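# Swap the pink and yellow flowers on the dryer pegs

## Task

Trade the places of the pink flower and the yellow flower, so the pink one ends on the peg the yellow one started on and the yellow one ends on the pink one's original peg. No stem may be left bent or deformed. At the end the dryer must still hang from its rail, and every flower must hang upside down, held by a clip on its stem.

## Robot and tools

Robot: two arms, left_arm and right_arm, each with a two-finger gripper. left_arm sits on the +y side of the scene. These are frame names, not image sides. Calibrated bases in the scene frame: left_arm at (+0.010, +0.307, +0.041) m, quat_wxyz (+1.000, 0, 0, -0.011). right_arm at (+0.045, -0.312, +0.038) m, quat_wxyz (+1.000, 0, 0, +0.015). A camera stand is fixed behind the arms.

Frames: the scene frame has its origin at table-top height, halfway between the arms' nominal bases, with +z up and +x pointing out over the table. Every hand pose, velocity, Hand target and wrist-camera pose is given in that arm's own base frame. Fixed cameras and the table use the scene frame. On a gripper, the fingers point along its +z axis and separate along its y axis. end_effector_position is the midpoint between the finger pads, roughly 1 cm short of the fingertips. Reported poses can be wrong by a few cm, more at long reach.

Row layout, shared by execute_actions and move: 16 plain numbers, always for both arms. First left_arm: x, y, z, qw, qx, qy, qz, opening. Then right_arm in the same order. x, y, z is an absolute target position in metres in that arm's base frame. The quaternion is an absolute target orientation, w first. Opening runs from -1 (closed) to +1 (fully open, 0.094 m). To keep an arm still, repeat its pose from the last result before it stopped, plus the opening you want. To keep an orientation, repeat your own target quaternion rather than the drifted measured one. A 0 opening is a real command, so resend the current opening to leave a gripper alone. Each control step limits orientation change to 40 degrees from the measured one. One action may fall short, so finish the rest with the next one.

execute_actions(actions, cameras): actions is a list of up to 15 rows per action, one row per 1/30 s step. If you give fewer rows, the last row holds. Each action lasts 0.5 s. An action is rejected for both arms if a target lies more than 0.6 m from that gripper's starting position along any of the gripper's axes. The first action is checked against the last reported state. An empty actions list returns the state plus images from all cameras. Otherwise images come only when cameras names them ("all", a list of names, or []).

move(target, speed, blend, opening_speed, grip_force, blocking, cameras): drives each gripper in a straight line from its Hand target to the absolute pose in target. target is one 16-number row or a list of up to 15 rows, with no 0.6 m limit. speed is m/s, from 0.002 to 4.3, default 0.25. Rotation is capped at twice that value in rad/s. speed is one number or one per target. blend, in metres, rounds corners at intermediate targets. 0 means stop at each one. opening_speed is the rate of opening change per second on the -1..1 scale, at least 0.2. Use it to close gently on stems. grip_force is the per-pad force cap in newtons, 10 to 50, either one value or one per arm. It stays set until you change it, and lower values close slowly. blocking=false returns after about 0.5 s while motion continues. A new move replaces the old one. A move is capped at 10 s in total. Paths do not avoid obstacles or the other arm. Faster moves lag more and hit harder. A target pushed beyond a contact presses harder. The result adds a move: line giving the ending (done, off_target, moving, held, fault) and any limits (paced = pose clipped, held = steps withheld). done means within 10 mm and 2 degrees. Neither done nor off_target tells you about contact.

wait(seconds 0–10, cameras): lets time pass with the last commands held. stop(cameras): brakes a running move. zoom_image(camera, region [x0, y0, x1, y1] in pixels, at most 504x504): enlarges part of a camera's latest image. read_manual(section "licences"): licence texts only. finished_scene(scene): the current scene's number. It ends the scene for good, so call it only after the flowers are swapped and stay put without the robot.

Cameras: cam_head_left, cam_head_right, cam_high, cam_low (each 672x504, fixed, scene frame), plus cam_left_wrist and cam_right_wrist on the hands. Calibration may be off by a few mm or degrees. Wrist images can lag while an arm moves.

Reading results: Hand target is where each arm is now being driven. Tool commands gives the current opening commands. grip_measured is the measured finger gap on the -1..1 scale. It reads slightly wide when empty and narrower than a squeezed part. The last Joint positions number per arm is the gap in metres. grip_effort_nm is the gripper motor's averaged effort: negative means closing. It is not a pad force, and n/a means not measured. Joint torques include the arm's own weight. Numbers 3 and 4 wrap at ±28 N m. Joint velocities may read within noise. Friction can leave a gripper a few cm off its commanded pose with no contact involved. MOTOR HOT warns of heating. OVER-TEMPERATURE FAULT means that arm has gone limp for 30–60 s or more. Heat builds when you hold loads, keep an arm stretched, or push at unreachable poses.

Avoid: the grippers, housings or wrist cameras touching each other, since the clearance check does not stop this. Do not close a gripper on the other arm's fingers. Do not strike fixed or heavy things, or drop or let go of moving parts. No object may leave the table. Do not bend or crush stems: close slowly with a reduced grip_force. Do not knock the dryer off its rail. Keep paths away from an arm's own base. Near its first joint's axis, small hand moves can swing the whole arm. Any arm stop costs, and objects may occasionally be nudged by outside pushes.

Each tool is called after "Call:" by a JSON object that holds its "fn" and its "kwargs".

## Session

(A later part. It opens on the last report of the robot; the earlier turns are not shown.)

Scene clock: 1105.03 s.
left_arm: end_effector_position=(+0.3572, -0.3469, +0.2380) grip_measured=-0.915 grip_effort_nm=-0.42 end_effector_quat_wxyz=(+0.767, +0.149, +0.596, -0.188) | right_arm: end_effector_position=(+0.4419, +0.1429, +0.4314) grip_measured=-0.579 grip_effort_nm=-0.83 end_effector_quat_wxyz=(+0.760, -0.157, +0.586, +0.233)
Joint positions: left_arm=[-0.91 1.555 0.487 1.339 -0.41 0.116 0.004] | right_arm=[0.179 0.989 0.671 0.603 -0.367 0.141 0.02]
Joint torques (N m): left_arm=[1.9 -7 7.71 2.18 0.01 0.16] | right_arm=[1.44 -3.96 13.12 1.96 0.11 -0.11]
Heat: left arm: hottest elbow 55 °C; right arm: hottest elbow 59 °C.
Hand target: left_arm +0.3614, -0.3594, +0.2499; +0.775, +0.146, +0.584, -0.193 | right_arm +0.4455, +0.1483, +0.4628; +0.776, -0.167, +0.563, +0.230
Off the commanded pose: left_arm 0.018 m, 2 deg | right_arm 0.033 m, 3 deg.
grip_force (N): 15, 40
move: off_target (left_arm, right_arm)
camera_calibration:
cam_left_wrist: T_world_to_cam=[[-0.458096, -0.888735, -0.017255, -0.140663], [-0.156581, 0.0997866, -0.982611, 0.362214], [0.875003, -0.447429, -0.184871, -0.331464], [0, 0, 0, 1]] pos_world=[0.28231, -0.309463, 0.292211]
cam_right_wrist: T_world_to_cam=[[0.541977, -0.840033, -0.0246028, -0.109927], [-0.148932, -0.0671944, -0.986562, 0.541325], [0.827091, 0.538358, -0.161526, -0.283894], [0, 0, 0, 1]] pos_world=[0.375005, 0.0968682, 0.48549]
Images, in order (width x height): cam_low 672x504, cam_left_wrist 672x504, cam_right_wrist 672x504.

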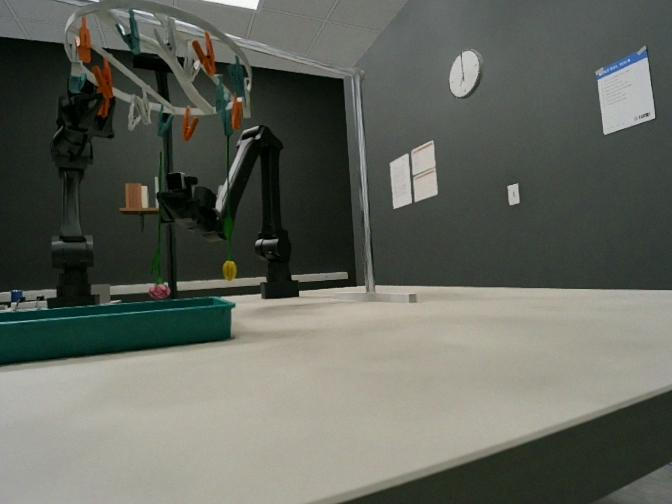

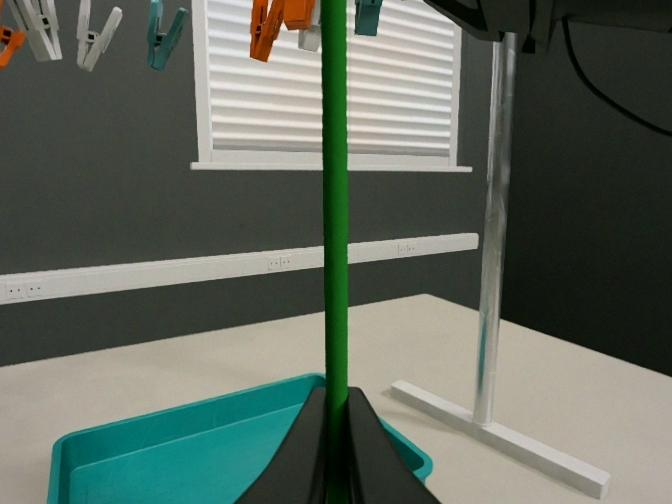

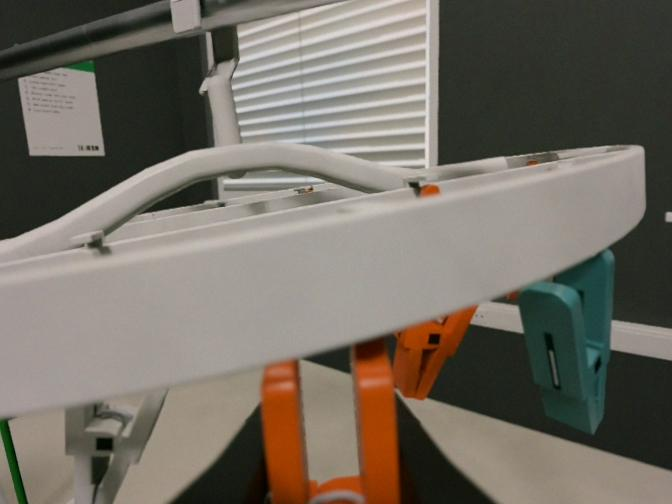

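Call:
{"fn": "move", "kwargs": {"target": [0.4950, -0.4422, 0.278, 0.7749, 0.1456, 0.5839, -0.1932, -1.0, 0.4477, 0.1490, 0.4635, 0.7757, -0.1669, 0.5636, 0.2298, -0.95], "speed": 0.08, "cameras": ["cam_left_wrist", "cam_low", "cam_head_left", "cam_high"]}}

Call:
{"fn": "zoom_image", "kwargs": {"camera": "cam_low", "region": [80, 70, 140, 150]}}

Call:
{"fn": "zoom_image", "kwargs": {"camera": "cam_high", "region": [160, 120, 400, 320]}}

Scene clock: 1200.97 s.
left_arm: end_effector_position=(+0.4798, -0.4365, +0.2650) grip_measured=-0.915 grip_effort_nm=-0.42 end_effector_quat_wxyz=(+0.768, +0.157, +0.591, -0.189) | right_arm: end_effector_position=(+0.4419, +0.1429, +0.4314) grip_measured=-0.581 grip_effort_nm=-0.85 end_effector_quat_wxyz=(+0.760, -0.157, +0.586, +0.233)
Joint positions: left_arm=[-0.819 1.768 0.919 1.116 -0.309 0.101 0.004] | right_arm=[0.179 0.989 0.671 0.603 -0.367 0.141 0.02]
Joint torques (N m): left_arm=[3.43 -11.28 9.77 1.59 0.2 -0.07] | right_arm=[1.26 -3.9 13.16 1.99 0.1 -0.12]
Heat: left arm: hottest elbow 57 °C; right arm: hottest elbow 66 °C.
Hand target: left_arm +0.4940, -0.4413, +0.2780; +0.775, +0.146, +0.584, -0.193 | right_arm +0.4455, +0.1483, +0.4628; +0.776, -0.167, +0.563, +0.230
Off the commanded pose: left_arm 0.021 m, 2 deg | right_arm 0.033 m, 3 deg.
grip_force (N): 15, 40
move: off_target (left_arm, right_arm)
camera_calibration:
cam_left_wrist: T_world_to_cam=[[-0.467353, -0.883583, -0.0293805, -0.153766], [-0.144783, 0.10928, -0.98341, 0.415546], [0.872135, -0.455346, -0.178999, -0.477352], [0, 0, 0, 1]] pos_world=[0.404616, -0.398636, 0.318689]
Images, in order (width x height): cam_head_left 672x504, cam_high 672x504, cam_low 672x504, cam_left_wrist 672x504.

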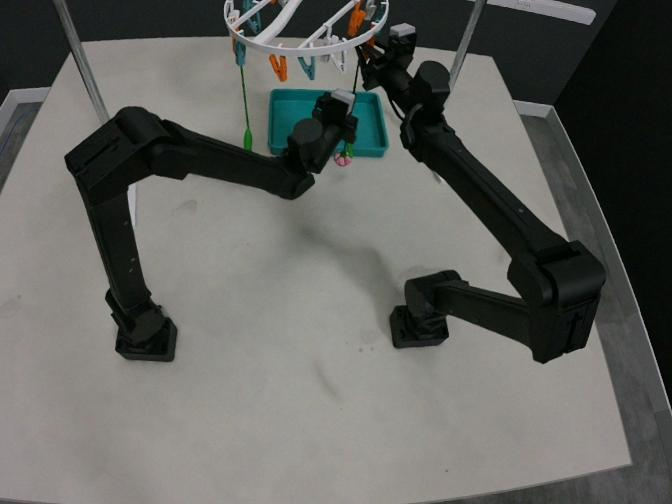

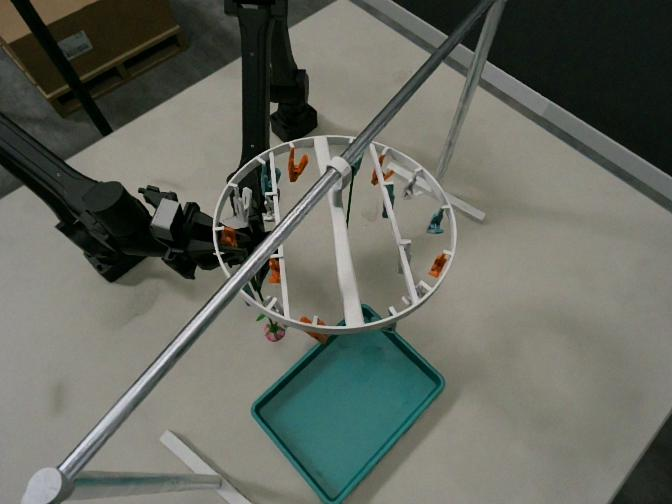

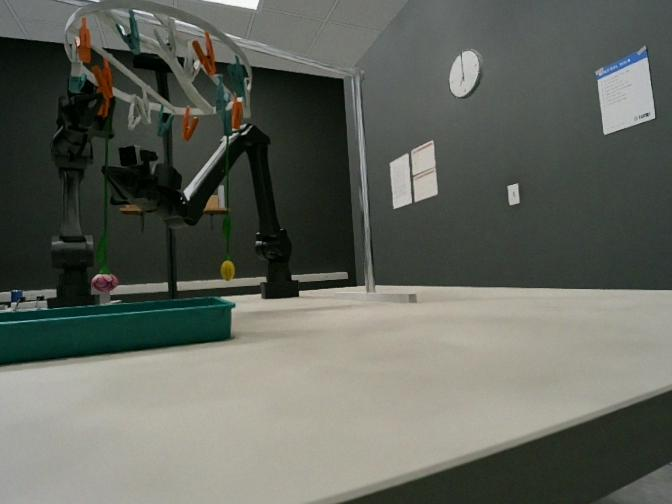

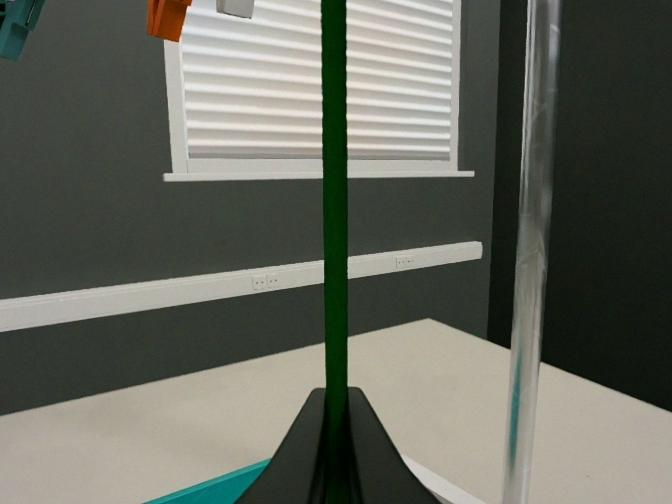

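Scaled by 6.300 from the camera's 672x504 image, which has a finer 960x720 frame.

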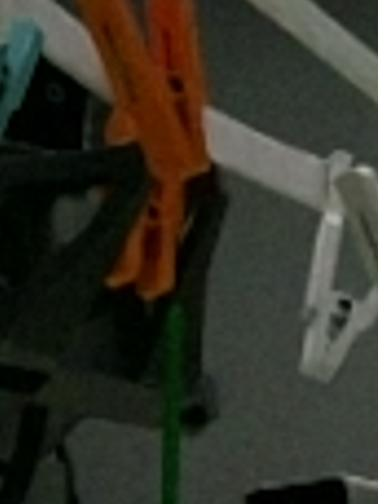

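Scaled by 2.100 from the camera's 672x504 image, which has a finer 960x720 frame.

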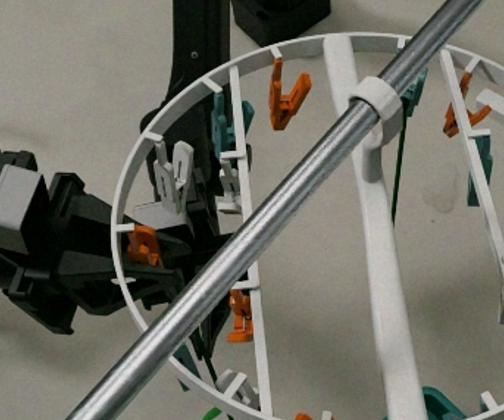

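Call:
{"fn": "zoom_image", "kwargs": {"camera": "cam_head_left", "region": [310, 0, 420, 110]}}

Call:
{"fn": "zoom_image", "kwargs": {"camera": "cam_low", "region": [88, 95, 122, 135]}}

Scaled by 4.582 from the camera's 672x504 image, which has a finer 960x720 frame.

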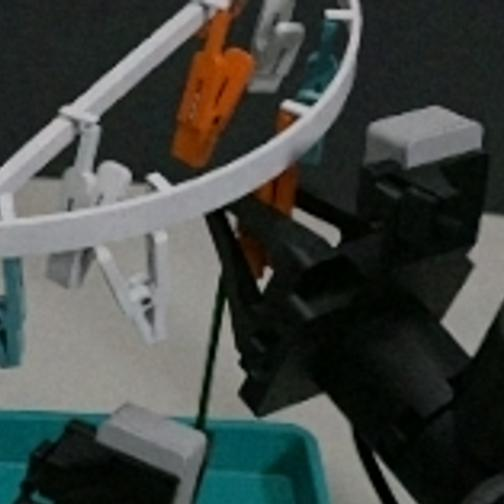

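Scaled by 12.600 from the camera's 672x504 image, which has a finer 960x720 frame.

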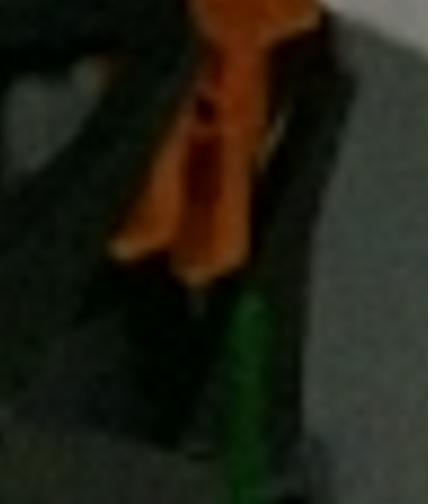

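Call:
{"fn": "move", "kwargs": {"target": [0.4810, -0.4570, 0.278, 0.7749, 0.1456, 0.5839, -0.1932, -1.0, 0.4477, 0.1490, 0.4635, 0.7757, -0.1669, 0.5636, 0.2298, -0.95], "speed": 0.06, "cameras": ["cam_left_wrist", "cam_low", "cam_head_left"]}}

Call:
{"fn": "zoom_image", "kwargs": {"camera": "cam_low", "region": [88, 95, 122, 135]}}

Call:
{"fn": "zoom_image", "kwargs": {"camera": "cam_head_left", "region": [330, 20, 390, 80]}}

Scene clock: 1246.27 s.
left_arm: end_effector_position=(+0.4751, -0.4423, +0.2649) grip_measured=-0.915 grip_effort_nm=-0.42 end_effector_quat_wxyz=(+0.768, +0.150, +0.594, -0.187) | right_arm: end_effector_position=(+0.4419, +0.1429, +0.4314) grip_measured=-0.581 grip_effort_nm=-0.85 end_effector_quat_wxyz=(+0.760, -0.157, +0.586, +0.233)
Joint positions: left_arm=[-0.839 1.772 0.925 1.116 -0.342 0.101 0.004] | right_arm=[0.179 0.989 0.671 0.603 -0.367 0.141 0.02]
Joint torques (N m): left_arm=[1.85 -11.58 9.76 1.69 -0.02 0.08] | right_arm=[1.32 -3.9 13.15 1.98 0.08 -0.12]
Heat: left arm: hottest elbow 62 °C; right arm: hottest elbow 68 °C.
Hand target: left_arm +0.4799, -0.4562, +0.2780; +0.775, +0.146, +0.584, -0.193 | right_arm +0.4455, +0.1483, +0.4628; +0.776, -0.167, +0.563, +0.230
Off the commanded pose: left_arm 0.021 m, 2 deg | right_arm 0.033 m, 3 deg.
grip_force (N): 15, 40
move: off_target (left_arm, right_arm)
camera_calibration:
cam_left_wrist: T_world_to_cam=[[-0.457138, -0.889168, -0.0201133, -0.170902], [-0.151212, 0.0999866, -0.983431, 0.414367], [0.876447, -0.446522, -0.180161, -0.473823], [0, 0, 0, 1]] pos_world=[0.399813, -0.404965, 0.318699]
Images, in order (width x height): cam_head_left 672x504, cam_low 672x504, cam_left_wrist 672x504.

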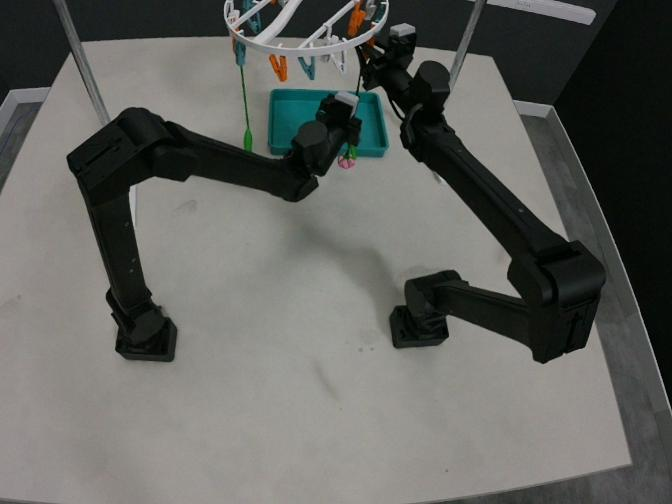

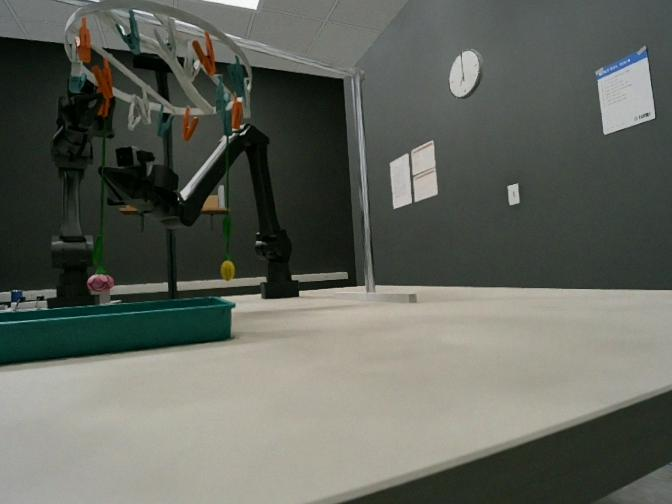

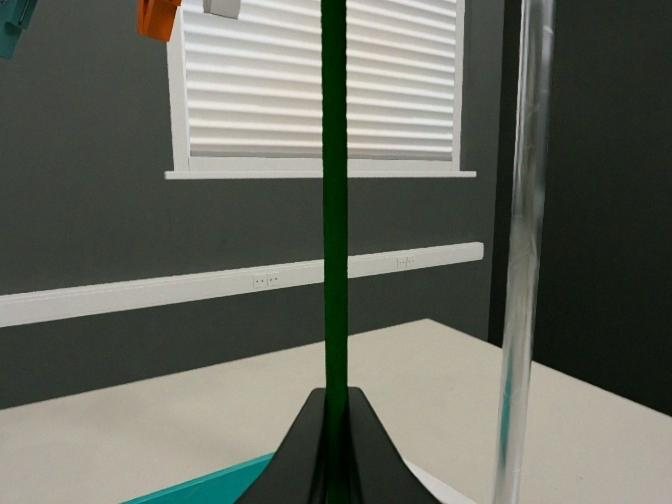

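Scaled by 12.600 from the camera's 672x504 image, which has a finer 960x720 frame.

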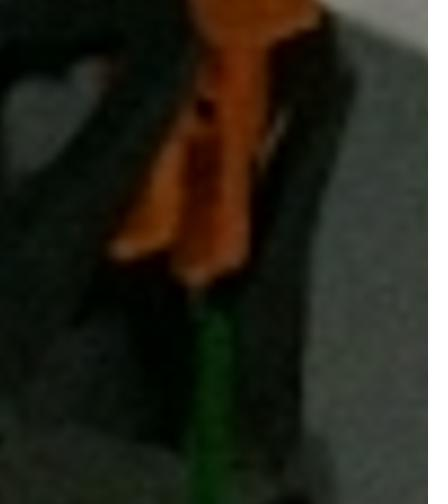

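Scaled by 8.400 from the camera's 672x504 image, which has a finer 960x720 frame.

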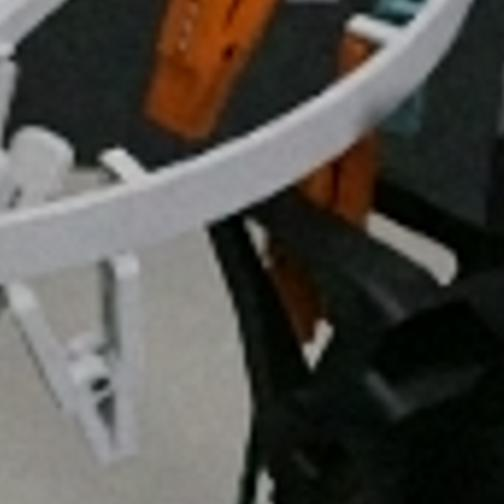

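Call:
{"fn": "move", "kwargs": {"target": [0.4762, -0.4624, 0.278, 0.7749, 0.1456, 0.5839, -0.1932, -1.0, 0.4477, 0.1490, 0.4635, 0.7757, -0.1669, 0.5636, 0.2298, -0.95], "speed": 0.05, "cameras": ["cam_low", "cam_head_left", "cam_head_right"]}}

Call:
{"fn": "zoom_image", "kwargs": {"camera": "cam_low", "region": [88, 95, 122, 135]}}

Call:
{"fn": "zoom_image", "kwargs": {"camera": "cam_head_right", "region": [290, 10, 390, 110]}}

Scene clock: 1253.10 s.
left_arm: end_effector_position=(+0.4712, -0.4461, +0.2635) grip_measured=-0.915 grip_effort_nm=-0.42 end_effector_quat_wxyz=(+0.767, +0.149, +0.595, -0.187) | right_arm: end_effector_position=(+0.4419, +0.1429, +0.4314) grip_measured=-0.581 grip_effort_nm=-0.85 end_effector_quat_wxyz=(+0.760, -0.157, +0.586, +0.233)
Joint positions: left_arm=[-0.851 1.774 0.925 1.116 -0.355 0.101 0.004] | right_arm=[0.179 0.989 0.671 0.603 -0.367 0.141 0.02]
Joint torques (N m): left_arm=[1.73 -11.58 9.92 1.73 -0.02 0.13] | right_arm=[1.44 -3.78 13.16 2.02 0.1 -0.11]
Heat: left arm: hottest elbow 62 °C; right arm: hottest elbow 68 °C.
Hand target: left_arm +0.4751, -0.4614, +0.2780; +0.775, +0.145, +0.584, -0.193 | right_arm +0.4455, +0.1483, +0.4628; +0.776, -0.167, +0.563, +0.230
Off the commanded pose: left_arm 0.022 m, 2 deg | right_arm 0.033 m, 3 deg.
grip_force (N): 15, 40
move: off_target (left_arm, right_arm)
Images, in order (width x height): cam_head_left 672x504, cam_head_right 672x504, cam_low 672x504.

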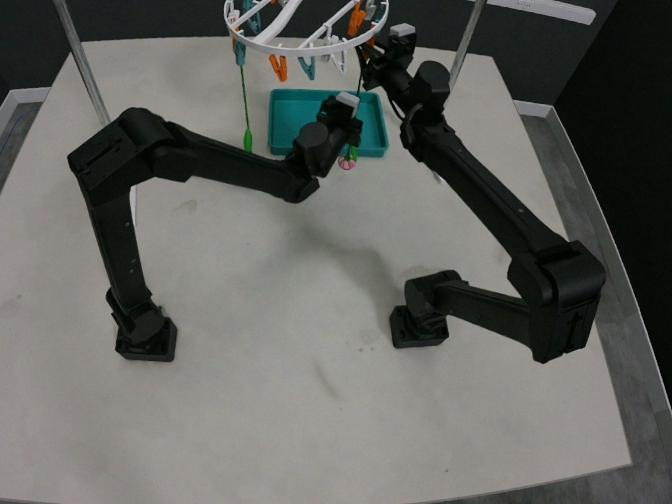

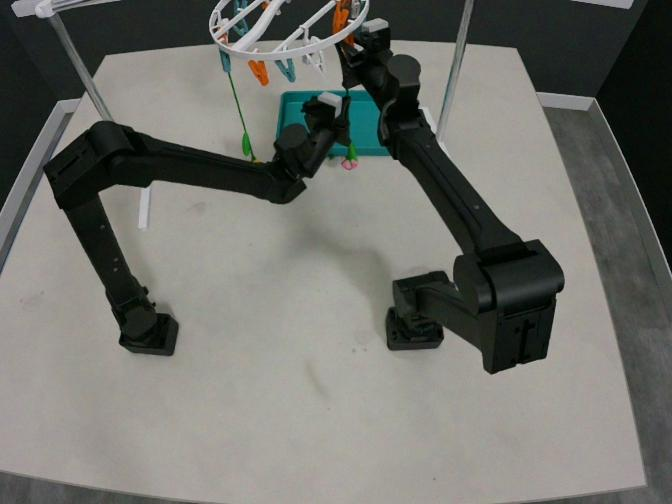

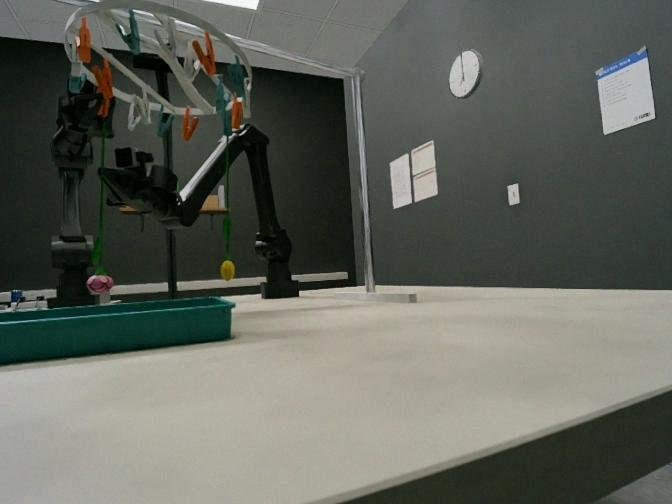

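Scaled by 12.600 from the camera's 672x504 image, which has a finer 960x720 frame.

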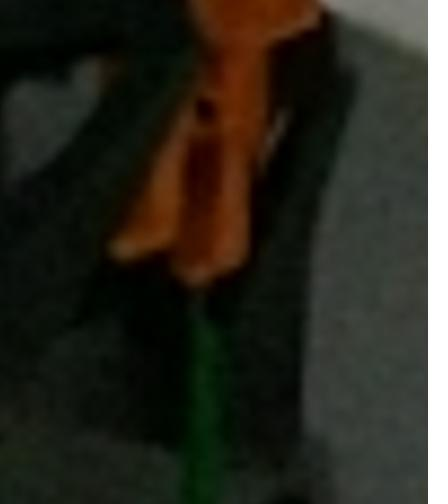

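Scaled by 5.040 from the camera's 672x504 image, which has a finer 960x720 frame.

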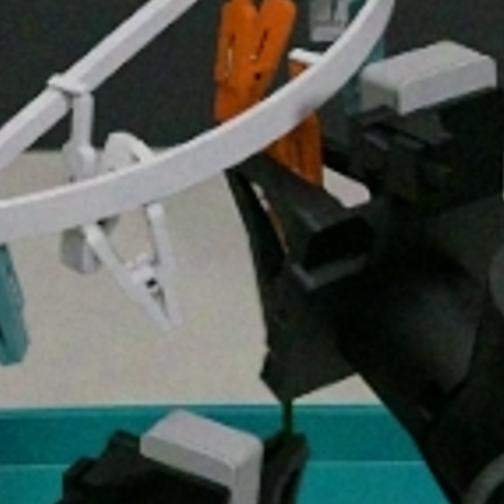

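Call:
{"fn": "move", "kwargs": {"target": [0.4783, -0.4653, 0.290, 0.7749, 0.1456, 0.5839, -0.1932, -1.0, 0.4477, 0.1490, 0.4635, 0.7757, -0.1669, 0.5636, 0.2298, -0.95], "speed": 0.05, "cameras": ["cam_low", "cam_head_left"]}}

Call:
{"fn": "zoom_image", "kwargs": {"camera": "cam_low", "region": [88, 95, 122, 135]}}

Call:
{"fn": "zoom_image", "kwargs": {"camera": "cam_head_left", "region": [310, 20, 390, 100]}}

Scene clock: 1267.70 s.
left_arm: end_effector_position=(+0.4749, -0.4509, +0.2653) grip_measured=-0.915 grip_effort_nm=-0.42 end_effector_quat_wxyz=(+0.764, +0.151, +0.599, -0.185) | right_arm: end_effector_position=(+0.4419, +0.1429, +0.4314) grip_measured=-0.581 grip_effort_nm=-0.85 end_effector_quat_wxyz=(+0.760, -0.157, +0.586, +0.233)
Joint positions: left_arm=[-0.852 1.774 0.943 1.085 -0.356 0.101 0.004] | right_arm=[0.179 0.989 0.671 0.603 -0.367 0.141 0.02]
Joint torques (N m): left_arm=[1.67 -12.98 9.94 1.63 -0.02 0.13] | right_arm=[1.32 -3.72 13.16 1.96 0.08 -0.12]
Heat: left arm: hottest elbow 62 °C; right arm: hottest elbow 68 °C.
Hand target: left_arm +0.4770, -0.4641, +0.2900; +0.775, +0.145, +0.584, -0.193 | right_arm +0.4455, +0.1483, +0.4628; +0.776, -0.167, +0.563, +0.230
Off the commanded pose: left_arm 0.029 m, 2 deg | right_arm 0.033 m, 3 deg.
grip_force (N): 15, 40
move: off_target (left_arm, right_arm)
Images, in order (width x height): cam_head_left 672x504, cam_low 672x504.

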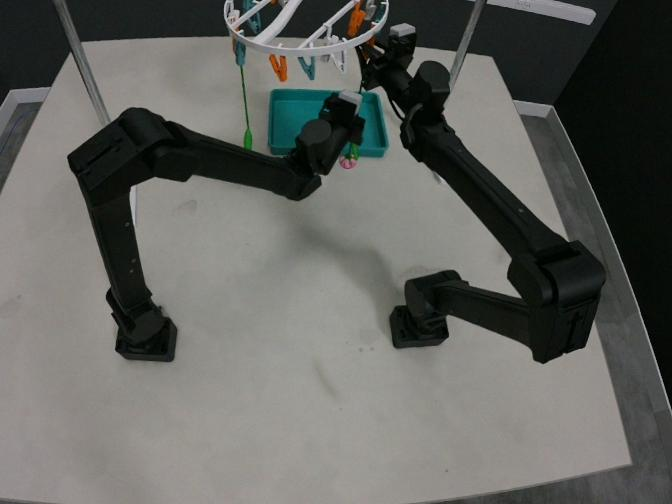

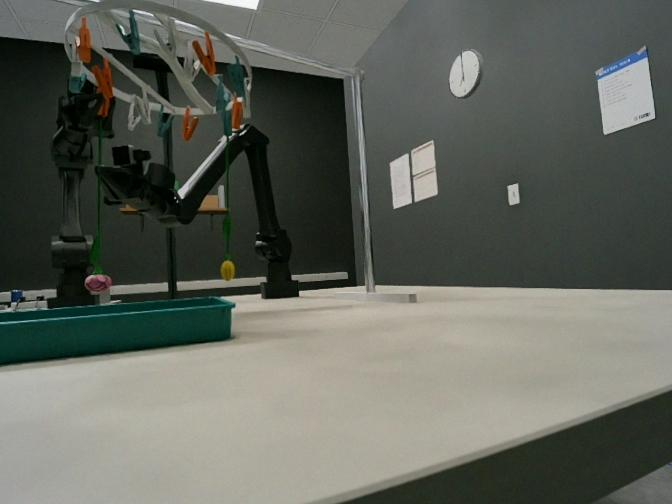

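Scaled by 12.600 from the camera's 672x504 image, which has a finer 960x720 frame.

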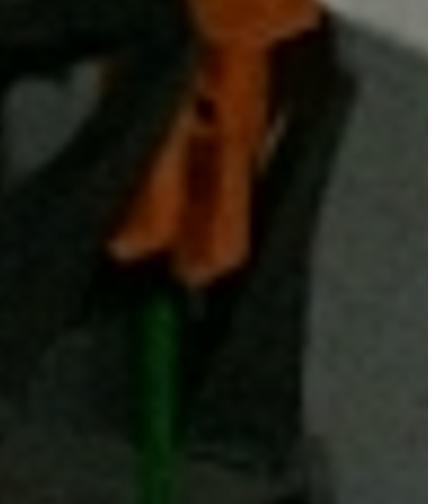

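Scaled by 6.300 from the camera's 672x504 image, which has a finer 960x720 frame.

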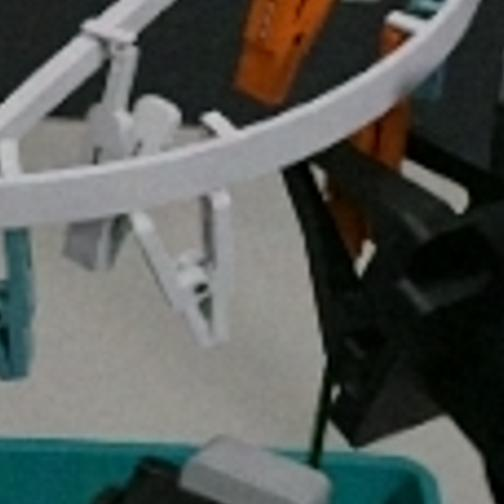

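Call:
{"fn": "move", "kwargs": {"target": [0.4767, -0.4629, 0.2985, 0.7749, 0.1456, 0.5839, -0.1932, -1.0, 0.4477, 0.1490, 0.4635, 0.7757, -0.1669, 0.5636, 0.2298, -0.95], "speed": 0.05, "cameras": ["cam_low", "cam_head_left"]}}

Call:
{"fn": "zoom_image", "kwargs": {"camera": "cam_low", "region": [88, 95, 122, 135]}}

Call:
{"fn": "zoom_image", "kwargs": {"camera": "cam_head_left", "region": [310, 20, 390, 100]}}

Scene clock: 1275.00 s.
left_arm: end_effector_position=(+0.4756, -0.4517, +0.2612) grip_measured=-0.915 grip_effort_nm=-0.42 end_effector_quat_wxyz=(+0.759, +0.156, +0.605, -0.181) | right_arm: end_effector_position=(+0.4419, +0.1429, +0.4314) grip_measured=-0.581 grip_effort_nm=-0.85 end_effector_quat_wxyz=(+0.760, -0.157, +0.586, +0.233)
Joint positions: left_arm=[-0.852 1.773 0.943 1.066 -0.356 0.101 0.004] | right_arm=[0.179 0.989 0.671 0.603 -0.367 0.141 0.02]
Joint torques (N m): left_arm=[1.85 -14.56 9.68 1.61 0 0.12] | right_arm=[1.38 -3.78 13.16 2.02 0.1 -0.11]
Heat: left arm: hottest elbow 63 °C; right arm: hottest elbow 69 °C.
Hand target: left_arm +0.4752, -0.4613, +0.2984; +0.775, +0.145, +0.584, -0.193 | right_arm +0.4455, +0.1483, +0.4628; +0.776, -0.167, +0.563, +0.230
Off the commanded pose: left_arm 0.039 m, 4 deg | right_arm 0.033 m, 3 deg.
grip_force (N): 15, 40
move: off_target (left_arm, right_arm)
Images, in order (width x height): cam_head_left 672x504, cam_low 672x504.

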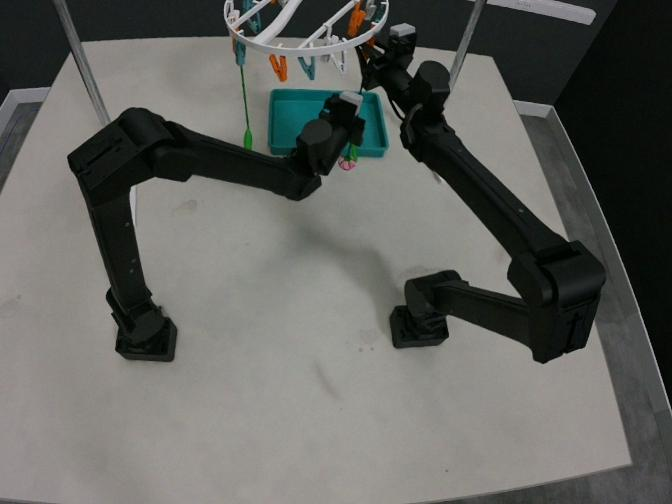

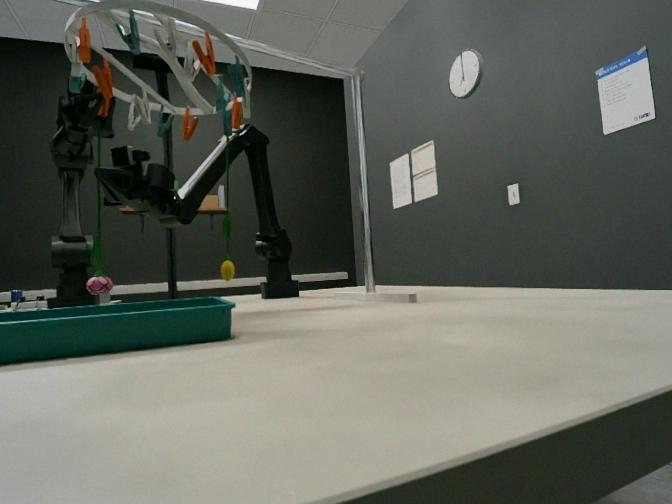

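Scaled by 12.600 from the camera's 672x504 image, which has a finer 960x720 frame.

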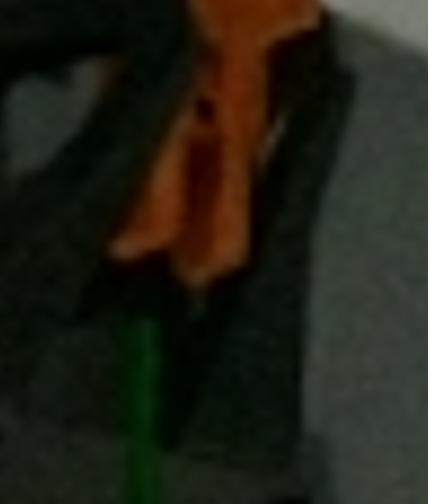

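Scaled by 6.300 from the camera's 672x504 image, which has a finer 960x720 frame.

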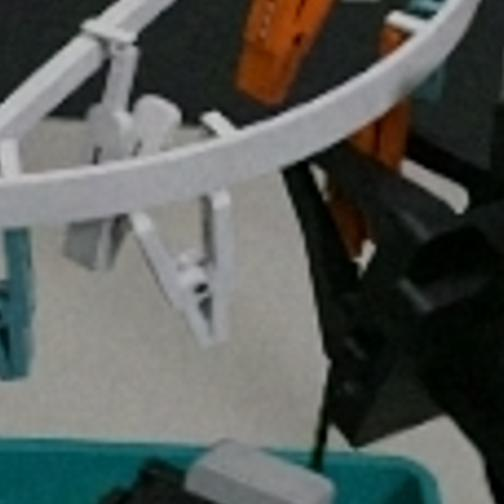

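Call:
{"fn": "move", "kwargs": {"target": [0.4780, -0.4645, 0.3017, 0.7749, 0.1456, 0.5839, -0.1932, -1.0, 0.4477, 0.1490, 0.4635, 0.7757, -0.1669, 0.5636, 0.2298, -0.95], "speed": 0.05, "cameras": ["cam_low"]}}

Call:
{"fn": "zoom_image", "kwargs": {"camera": "cam_low", "region": [88, 95, 122, 135]}}

Scene clock: 1284.10 s.
left_arm: end_effector_position=(+0.4755, -0.4516, +0.2618) grip_measured=-0.915 grip_effort_nm=-0.42 end_effector_quat_wxyz=(+0.758, +0.157, +0.607, -0.180) | right_arm: end_effector_position=(+0.4419, +0.1429, +0.4314) grip_measured=-0.581 grip_effort_nm=-0.85 end_effector_quat_wxyz=(+0.760, -0.157, +0.586, +0.233)
Joint positions: left_arm=[-0.852 1.769 0.943 1.056 -0.356 0.101 0.004] | right_arm=[0.179 0.989 0.671 0.603 -0.367 0.141 0.02]
Joint torques (N m): left_arm=[1.79 -14.62 10.17 1.57 -0.01 0.12] | right_arm=[1.32 -3.9 13.15 1.99 0.09 -0.11]
Heat: left arm: hottest elbow 64 °C; right arm: hottest elbow 69 °C.
Hand target: left_arm +0.4761, -0.4625, +0.3016; +0.775, +0.145, +0.584, -0.193 | right_arm +0.4455, +0.1483, +0.4628; +0.776, -0.167, +0.563, +0.230
Off the commanded pose: left_arm 0.042 m, 4 deg | right_arm 0.033 m, 3 deg.
grip_force (N): 15, 40
move: off_target (left_arm, right_arm)
Images, in order (width x height): cam_low 672x504.

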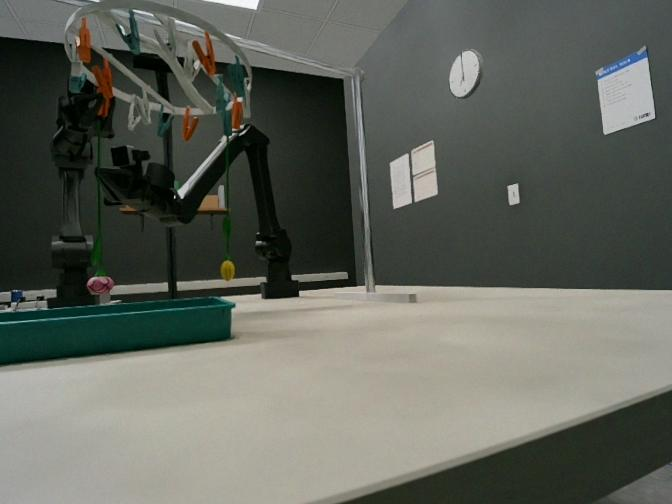

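Scaled by 12.600 from the camera's 672x504 image, which has a finer 960x720 frame.

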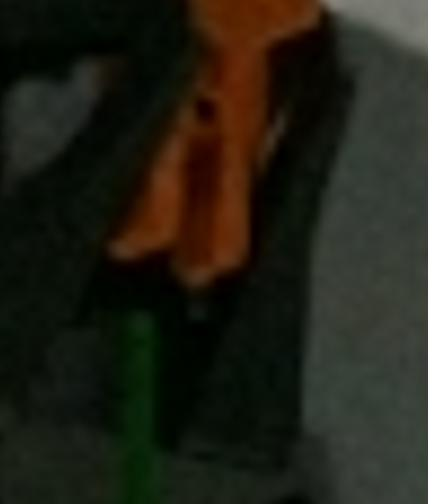

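Call:
{"fn": "move", "kwargs": {"target": [0.4743, -0.4595, 0.3080, 0.7749, 0.1456, 0.5839, -0.1932, -1.0, 0.4477, 0.1490, 0.4635, 0.7757, -0.1669, 0.5636, 0.2298, -0.95], "speed": 0.04, "cameras": ["cam_low"]}}

Call:
{"fn": "zoom_image", "kwargs": {"camera": "cam_low", "region": [88, 95, 122, 135]}}

Scene clock: 1288.93 s.
left_arm: end_effector_position=(+0.4745, -0.4504, +0.2746) grip_measured=-0.915 grip_effort_nm=-0.42 end_effector_quat_wxyz=(+0.761, +0.154, +0.603, -0.183) | right_arm: end_effector_position=(+0.4419, +0.1429, +0.4314) grip_measured=-0.581 grip_effort_nm=-0.85 end_effector_quat_wxyz=(+0.760, -0.157, +0.586, +0.233)
Joint positions: left_arm=[-0.852 1.747 0.947 1.044 -0.356 0.101 0.004] | right_arm=[0.179 0.989 0.671 0.603 -0.367 0.141 0.02]
Joint torques (N m): left_arm=[1.9 -14.39 9.35 1.59 0.04 0.13] | right_arm=[1.32 -3.84 13.2 1.96 0.1 -0.11]
Heat: left arm: hottest elbow 63 °C; right arm: hottest elbow 69 °C.
Hand target: left_arm +0.4732, -0.4583, +0.3080; +0.775, +0.145, +0.584, -0.193 | right_arm +0.4455, +0.1483, +0.4628; +0.776, -0.167, +0.563, +0.230
Off the commanded pose: left_arm 0.035 m, 3 deg | right_arm 0.033 m, 3 deg.
grip_force (N): 15, 40
move: off_target (left_arm, right_arm)
Images, in order (width x height): cam_low 672x504.

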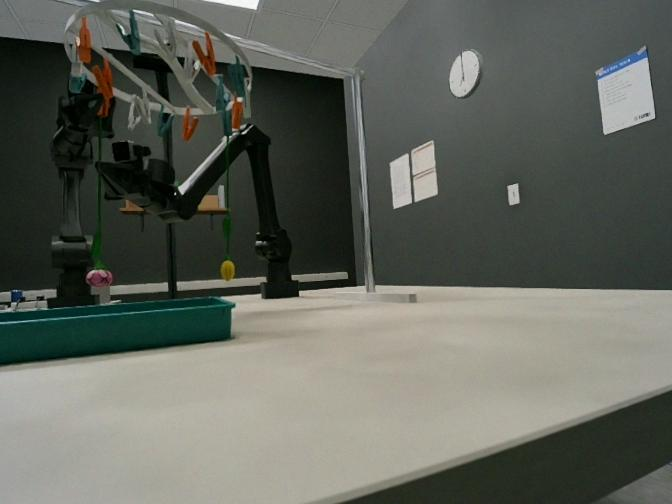

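Scaled by 12.600 from the camera's 672x504 image, which has a finer 960x720 frame.

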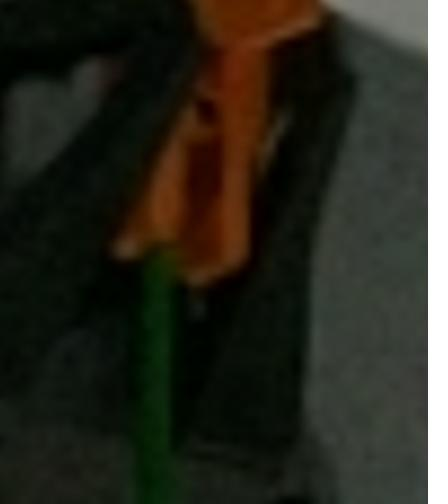

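Call:
{"fn": "move", "kwargs": {"target": [0.4719, -0.4562, 0.3160, 0.7749, 0.1456, 0.5839, -0.1932, -1.0, 0.4477, 0.1490, 0.4635, 0.7757, -0.1669, 0.5636, 0.2298, -0.95], "speed": 0.04, "cameras": ["cam_low", "cam_left_wrist", "cam_head_left"]}}

Call:
{"fn": "zoom_image", "kwargs": {"camera": "cam_low", "region": [88, 95, 122, 135]}}

Call:
{"fn": "zoom_image", "kwargs": {"camera": "cam_head_left", "region": [310, 20, 390, 100]}}

Scene clock: 1305.27 s.
left_arm: end_effector_position=(+0.4739, -0.4497, +0.2788) grip_measured=-0.915 grip_effort_nm=-0.42 end_effector_quat_wxyz=(+0.759, +0.156, +0.605, -0.181) | right_arm: end_effector_position=(+0.4422, +0.1429, +0.4345) grip_measured=-0.581 grip_effort_nm=-0.85 end_effector_quat_wxyz=(+0.761, -0.157, +0.584, +0.233)
Joint positions: left_arm=[-0.852 1.731 0.947 1.02 -0.356 0.101 0.004] | right_arm=[0.179 0.989 0.676 0.603 -0.367 0.141 0.02]
Joint torques (N m): left_arm=[1.96 -14.97 9.06 1.83 0.07 0.12] | right_arm=[1.2 -3.78 12.79 2.02 0.1 -0.11]
Heat: left arm: hottest elbow 62 °C; right arm: hottest elbow 69 °C.
Hand target: left_arm +0.4709, -0.4551, +0.3158; +0.775, +0.145, +0.584, -0.193 | right_arm +0.4459, +0.1484, +0.4630; +0.776, -0.167, +0.563, +0.230
Off the commanded pose: left_arm 0.038 m, 4 deg | right_arm 0.030 m, 3 deg.
grip_force (N): 15, 40
move: off_target (left_arm, right_arm)
camera_calibration:
cam_left_wrist: T_world_to_cam=[[-0.456469, -0.889268, -0.0289556, -0.175602], [-0.175801, 0.122047, -0.976831, 0.448274], [0.872198, -0.440803, -0.212045, -0.460045], [0, 0, 0, 1]] pos_world=[0.399901, -0.413657, 0.335252]
Images, in order (width x height): cam_head_left 672x504, cam_low 672x504, cam_left_wrist 672x504.

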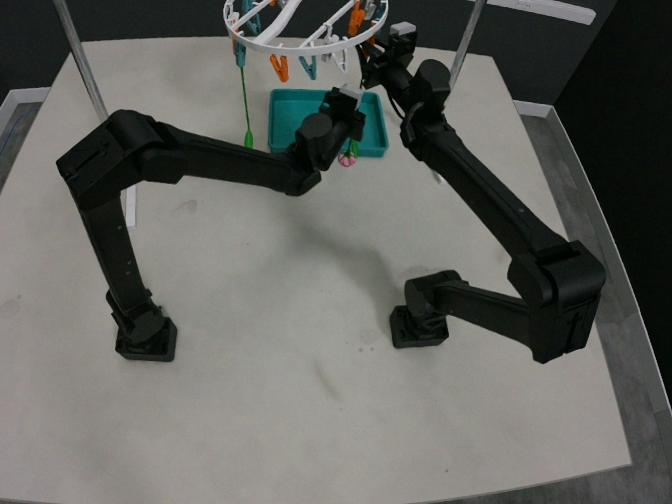

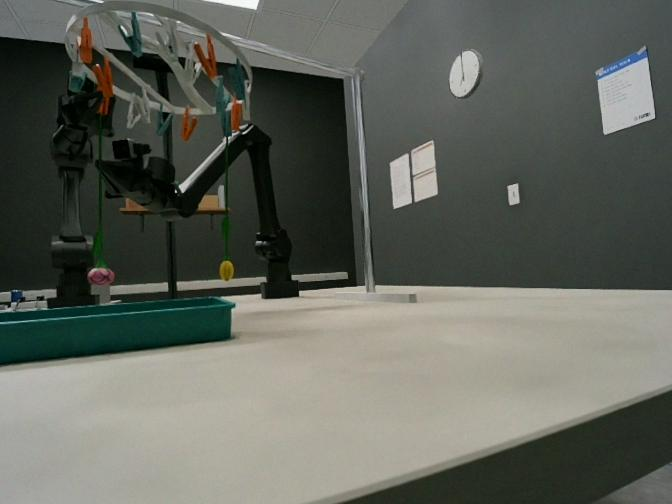

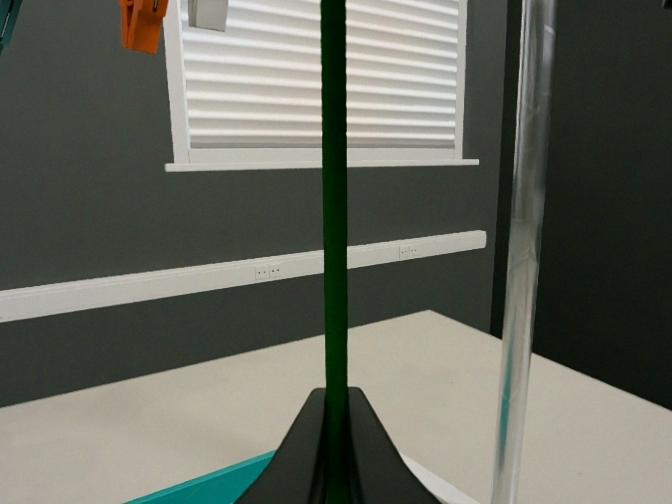

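Scaled by 12.600 from the camera's 672x504 image, which has a finer 960x720 frame.

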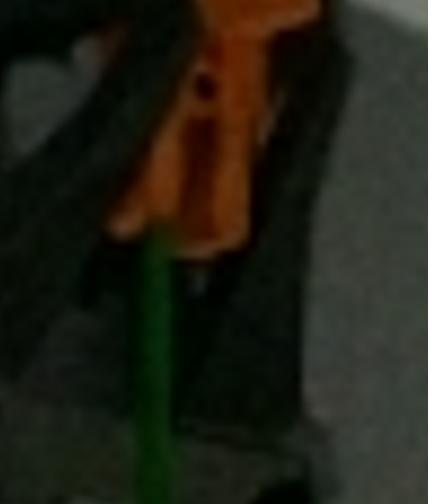

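Scaled by 6.300 from the camera's 672x504 image, which has a finer 960x720 frame.

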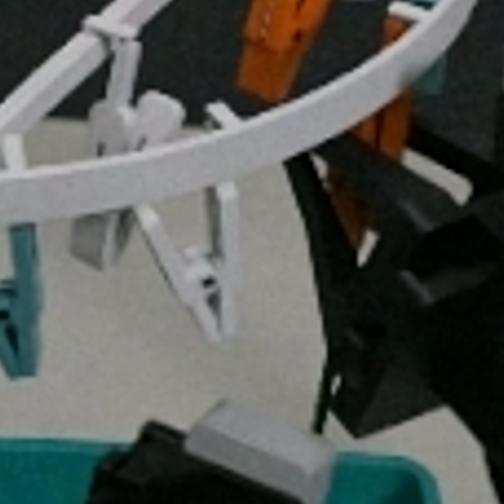

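Call:
{"fn": "move", "kwargs": {"target": [0.4719, -0.4562, 0.2640, 0.7749, 0.1456, 0.5839, -0.1932, -1.0, 0.4477, 0.1490, 0.4635, 0.7757, -0.1669, 0.5636, 0.2298, -0.95], "speed": 0.05, "cameras": ["cam_low", "cam_left_wrist"]}}

Call:
{"fn": "zoom_image", "kwargs": {"camera": "cam_low", "region": [88, 95, 122, 135]}}

Scene clock: 1323.43 s.
left_arm: end_effector_position=(+0.4753, -0.4513, +0.2646) grip_measured=-0.915 grip_effort_nm=-0.42 end_effector_quat_wxyz=(+0.772, +0.145, +0.590, -0.190) | right_arm: end_effector_position=(+0.4425, +0.1430, +0.4358) grip_measured=-0.581 grip_effort_nm=-0.85 end_effector_quat_wxyz=(+0.762, -0.158, +0.584, +0.233)
Joint positions: left_arm=[-0.852 1.794 0.947 1.131 -0.356 0.101 0.004] | right_arm=[0.179 0.989 0.679 0.603 -0.367 0.141 0.02]
Joint torques (N m): left_arm=[1.9 -11.99 6.52 2.85 0.08 0.12] | right_arm=[1.49 -3.72 12.71 1.94 0.1 -0.12]
Heat: left arm: hottest elbow 61 °C; right arm: hottest elbow 69 °C.
Hand target: left_arm +0.4718, -0.4562, +0.2641; +0.775, +0.146, +0.584, -0.193 | right_arm +0.4461, +0.1484, +0.4629; +0.776, -0.167, +0.563, +0.230
Off the commanded pose: left_arm 0.006 m, 1 deg | right_arm 0.029 m, 3 deg.
grip_force (N): 15, 40
move: off_target (right_arm)
camera_calibration:
cam_left_wrist: T_world_to_cam=[[-0.455753, -0.890037, -0.0110956, -0.182227], [-0.144501, 0.086282, -0.985736, 0.406246], [0.878299, -0.447649, -0.167935, -0.482597], [0, 0, 0, 1]] pos_world=[0.399516, -0.413275, 0.317384]
Images, in order (width x height): cam_low 672x504, cam_left_wrist 672x504.

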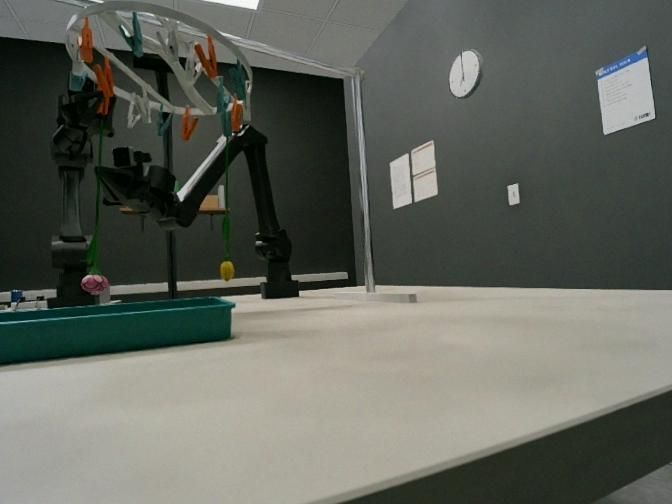

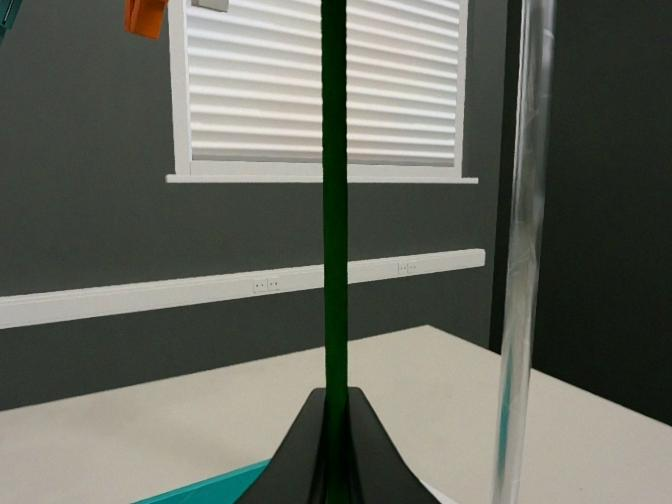

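Scaled by 12.600 from the camera's 672x504 image, which has a finer 960x720 frame.

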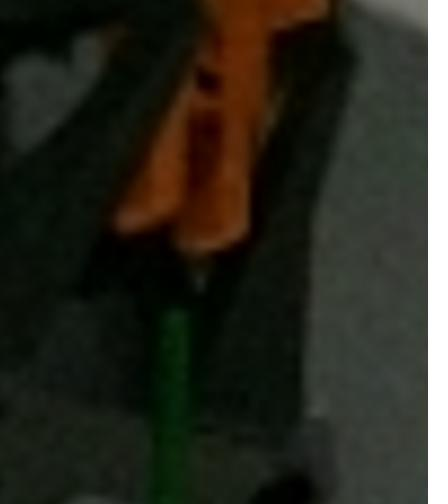

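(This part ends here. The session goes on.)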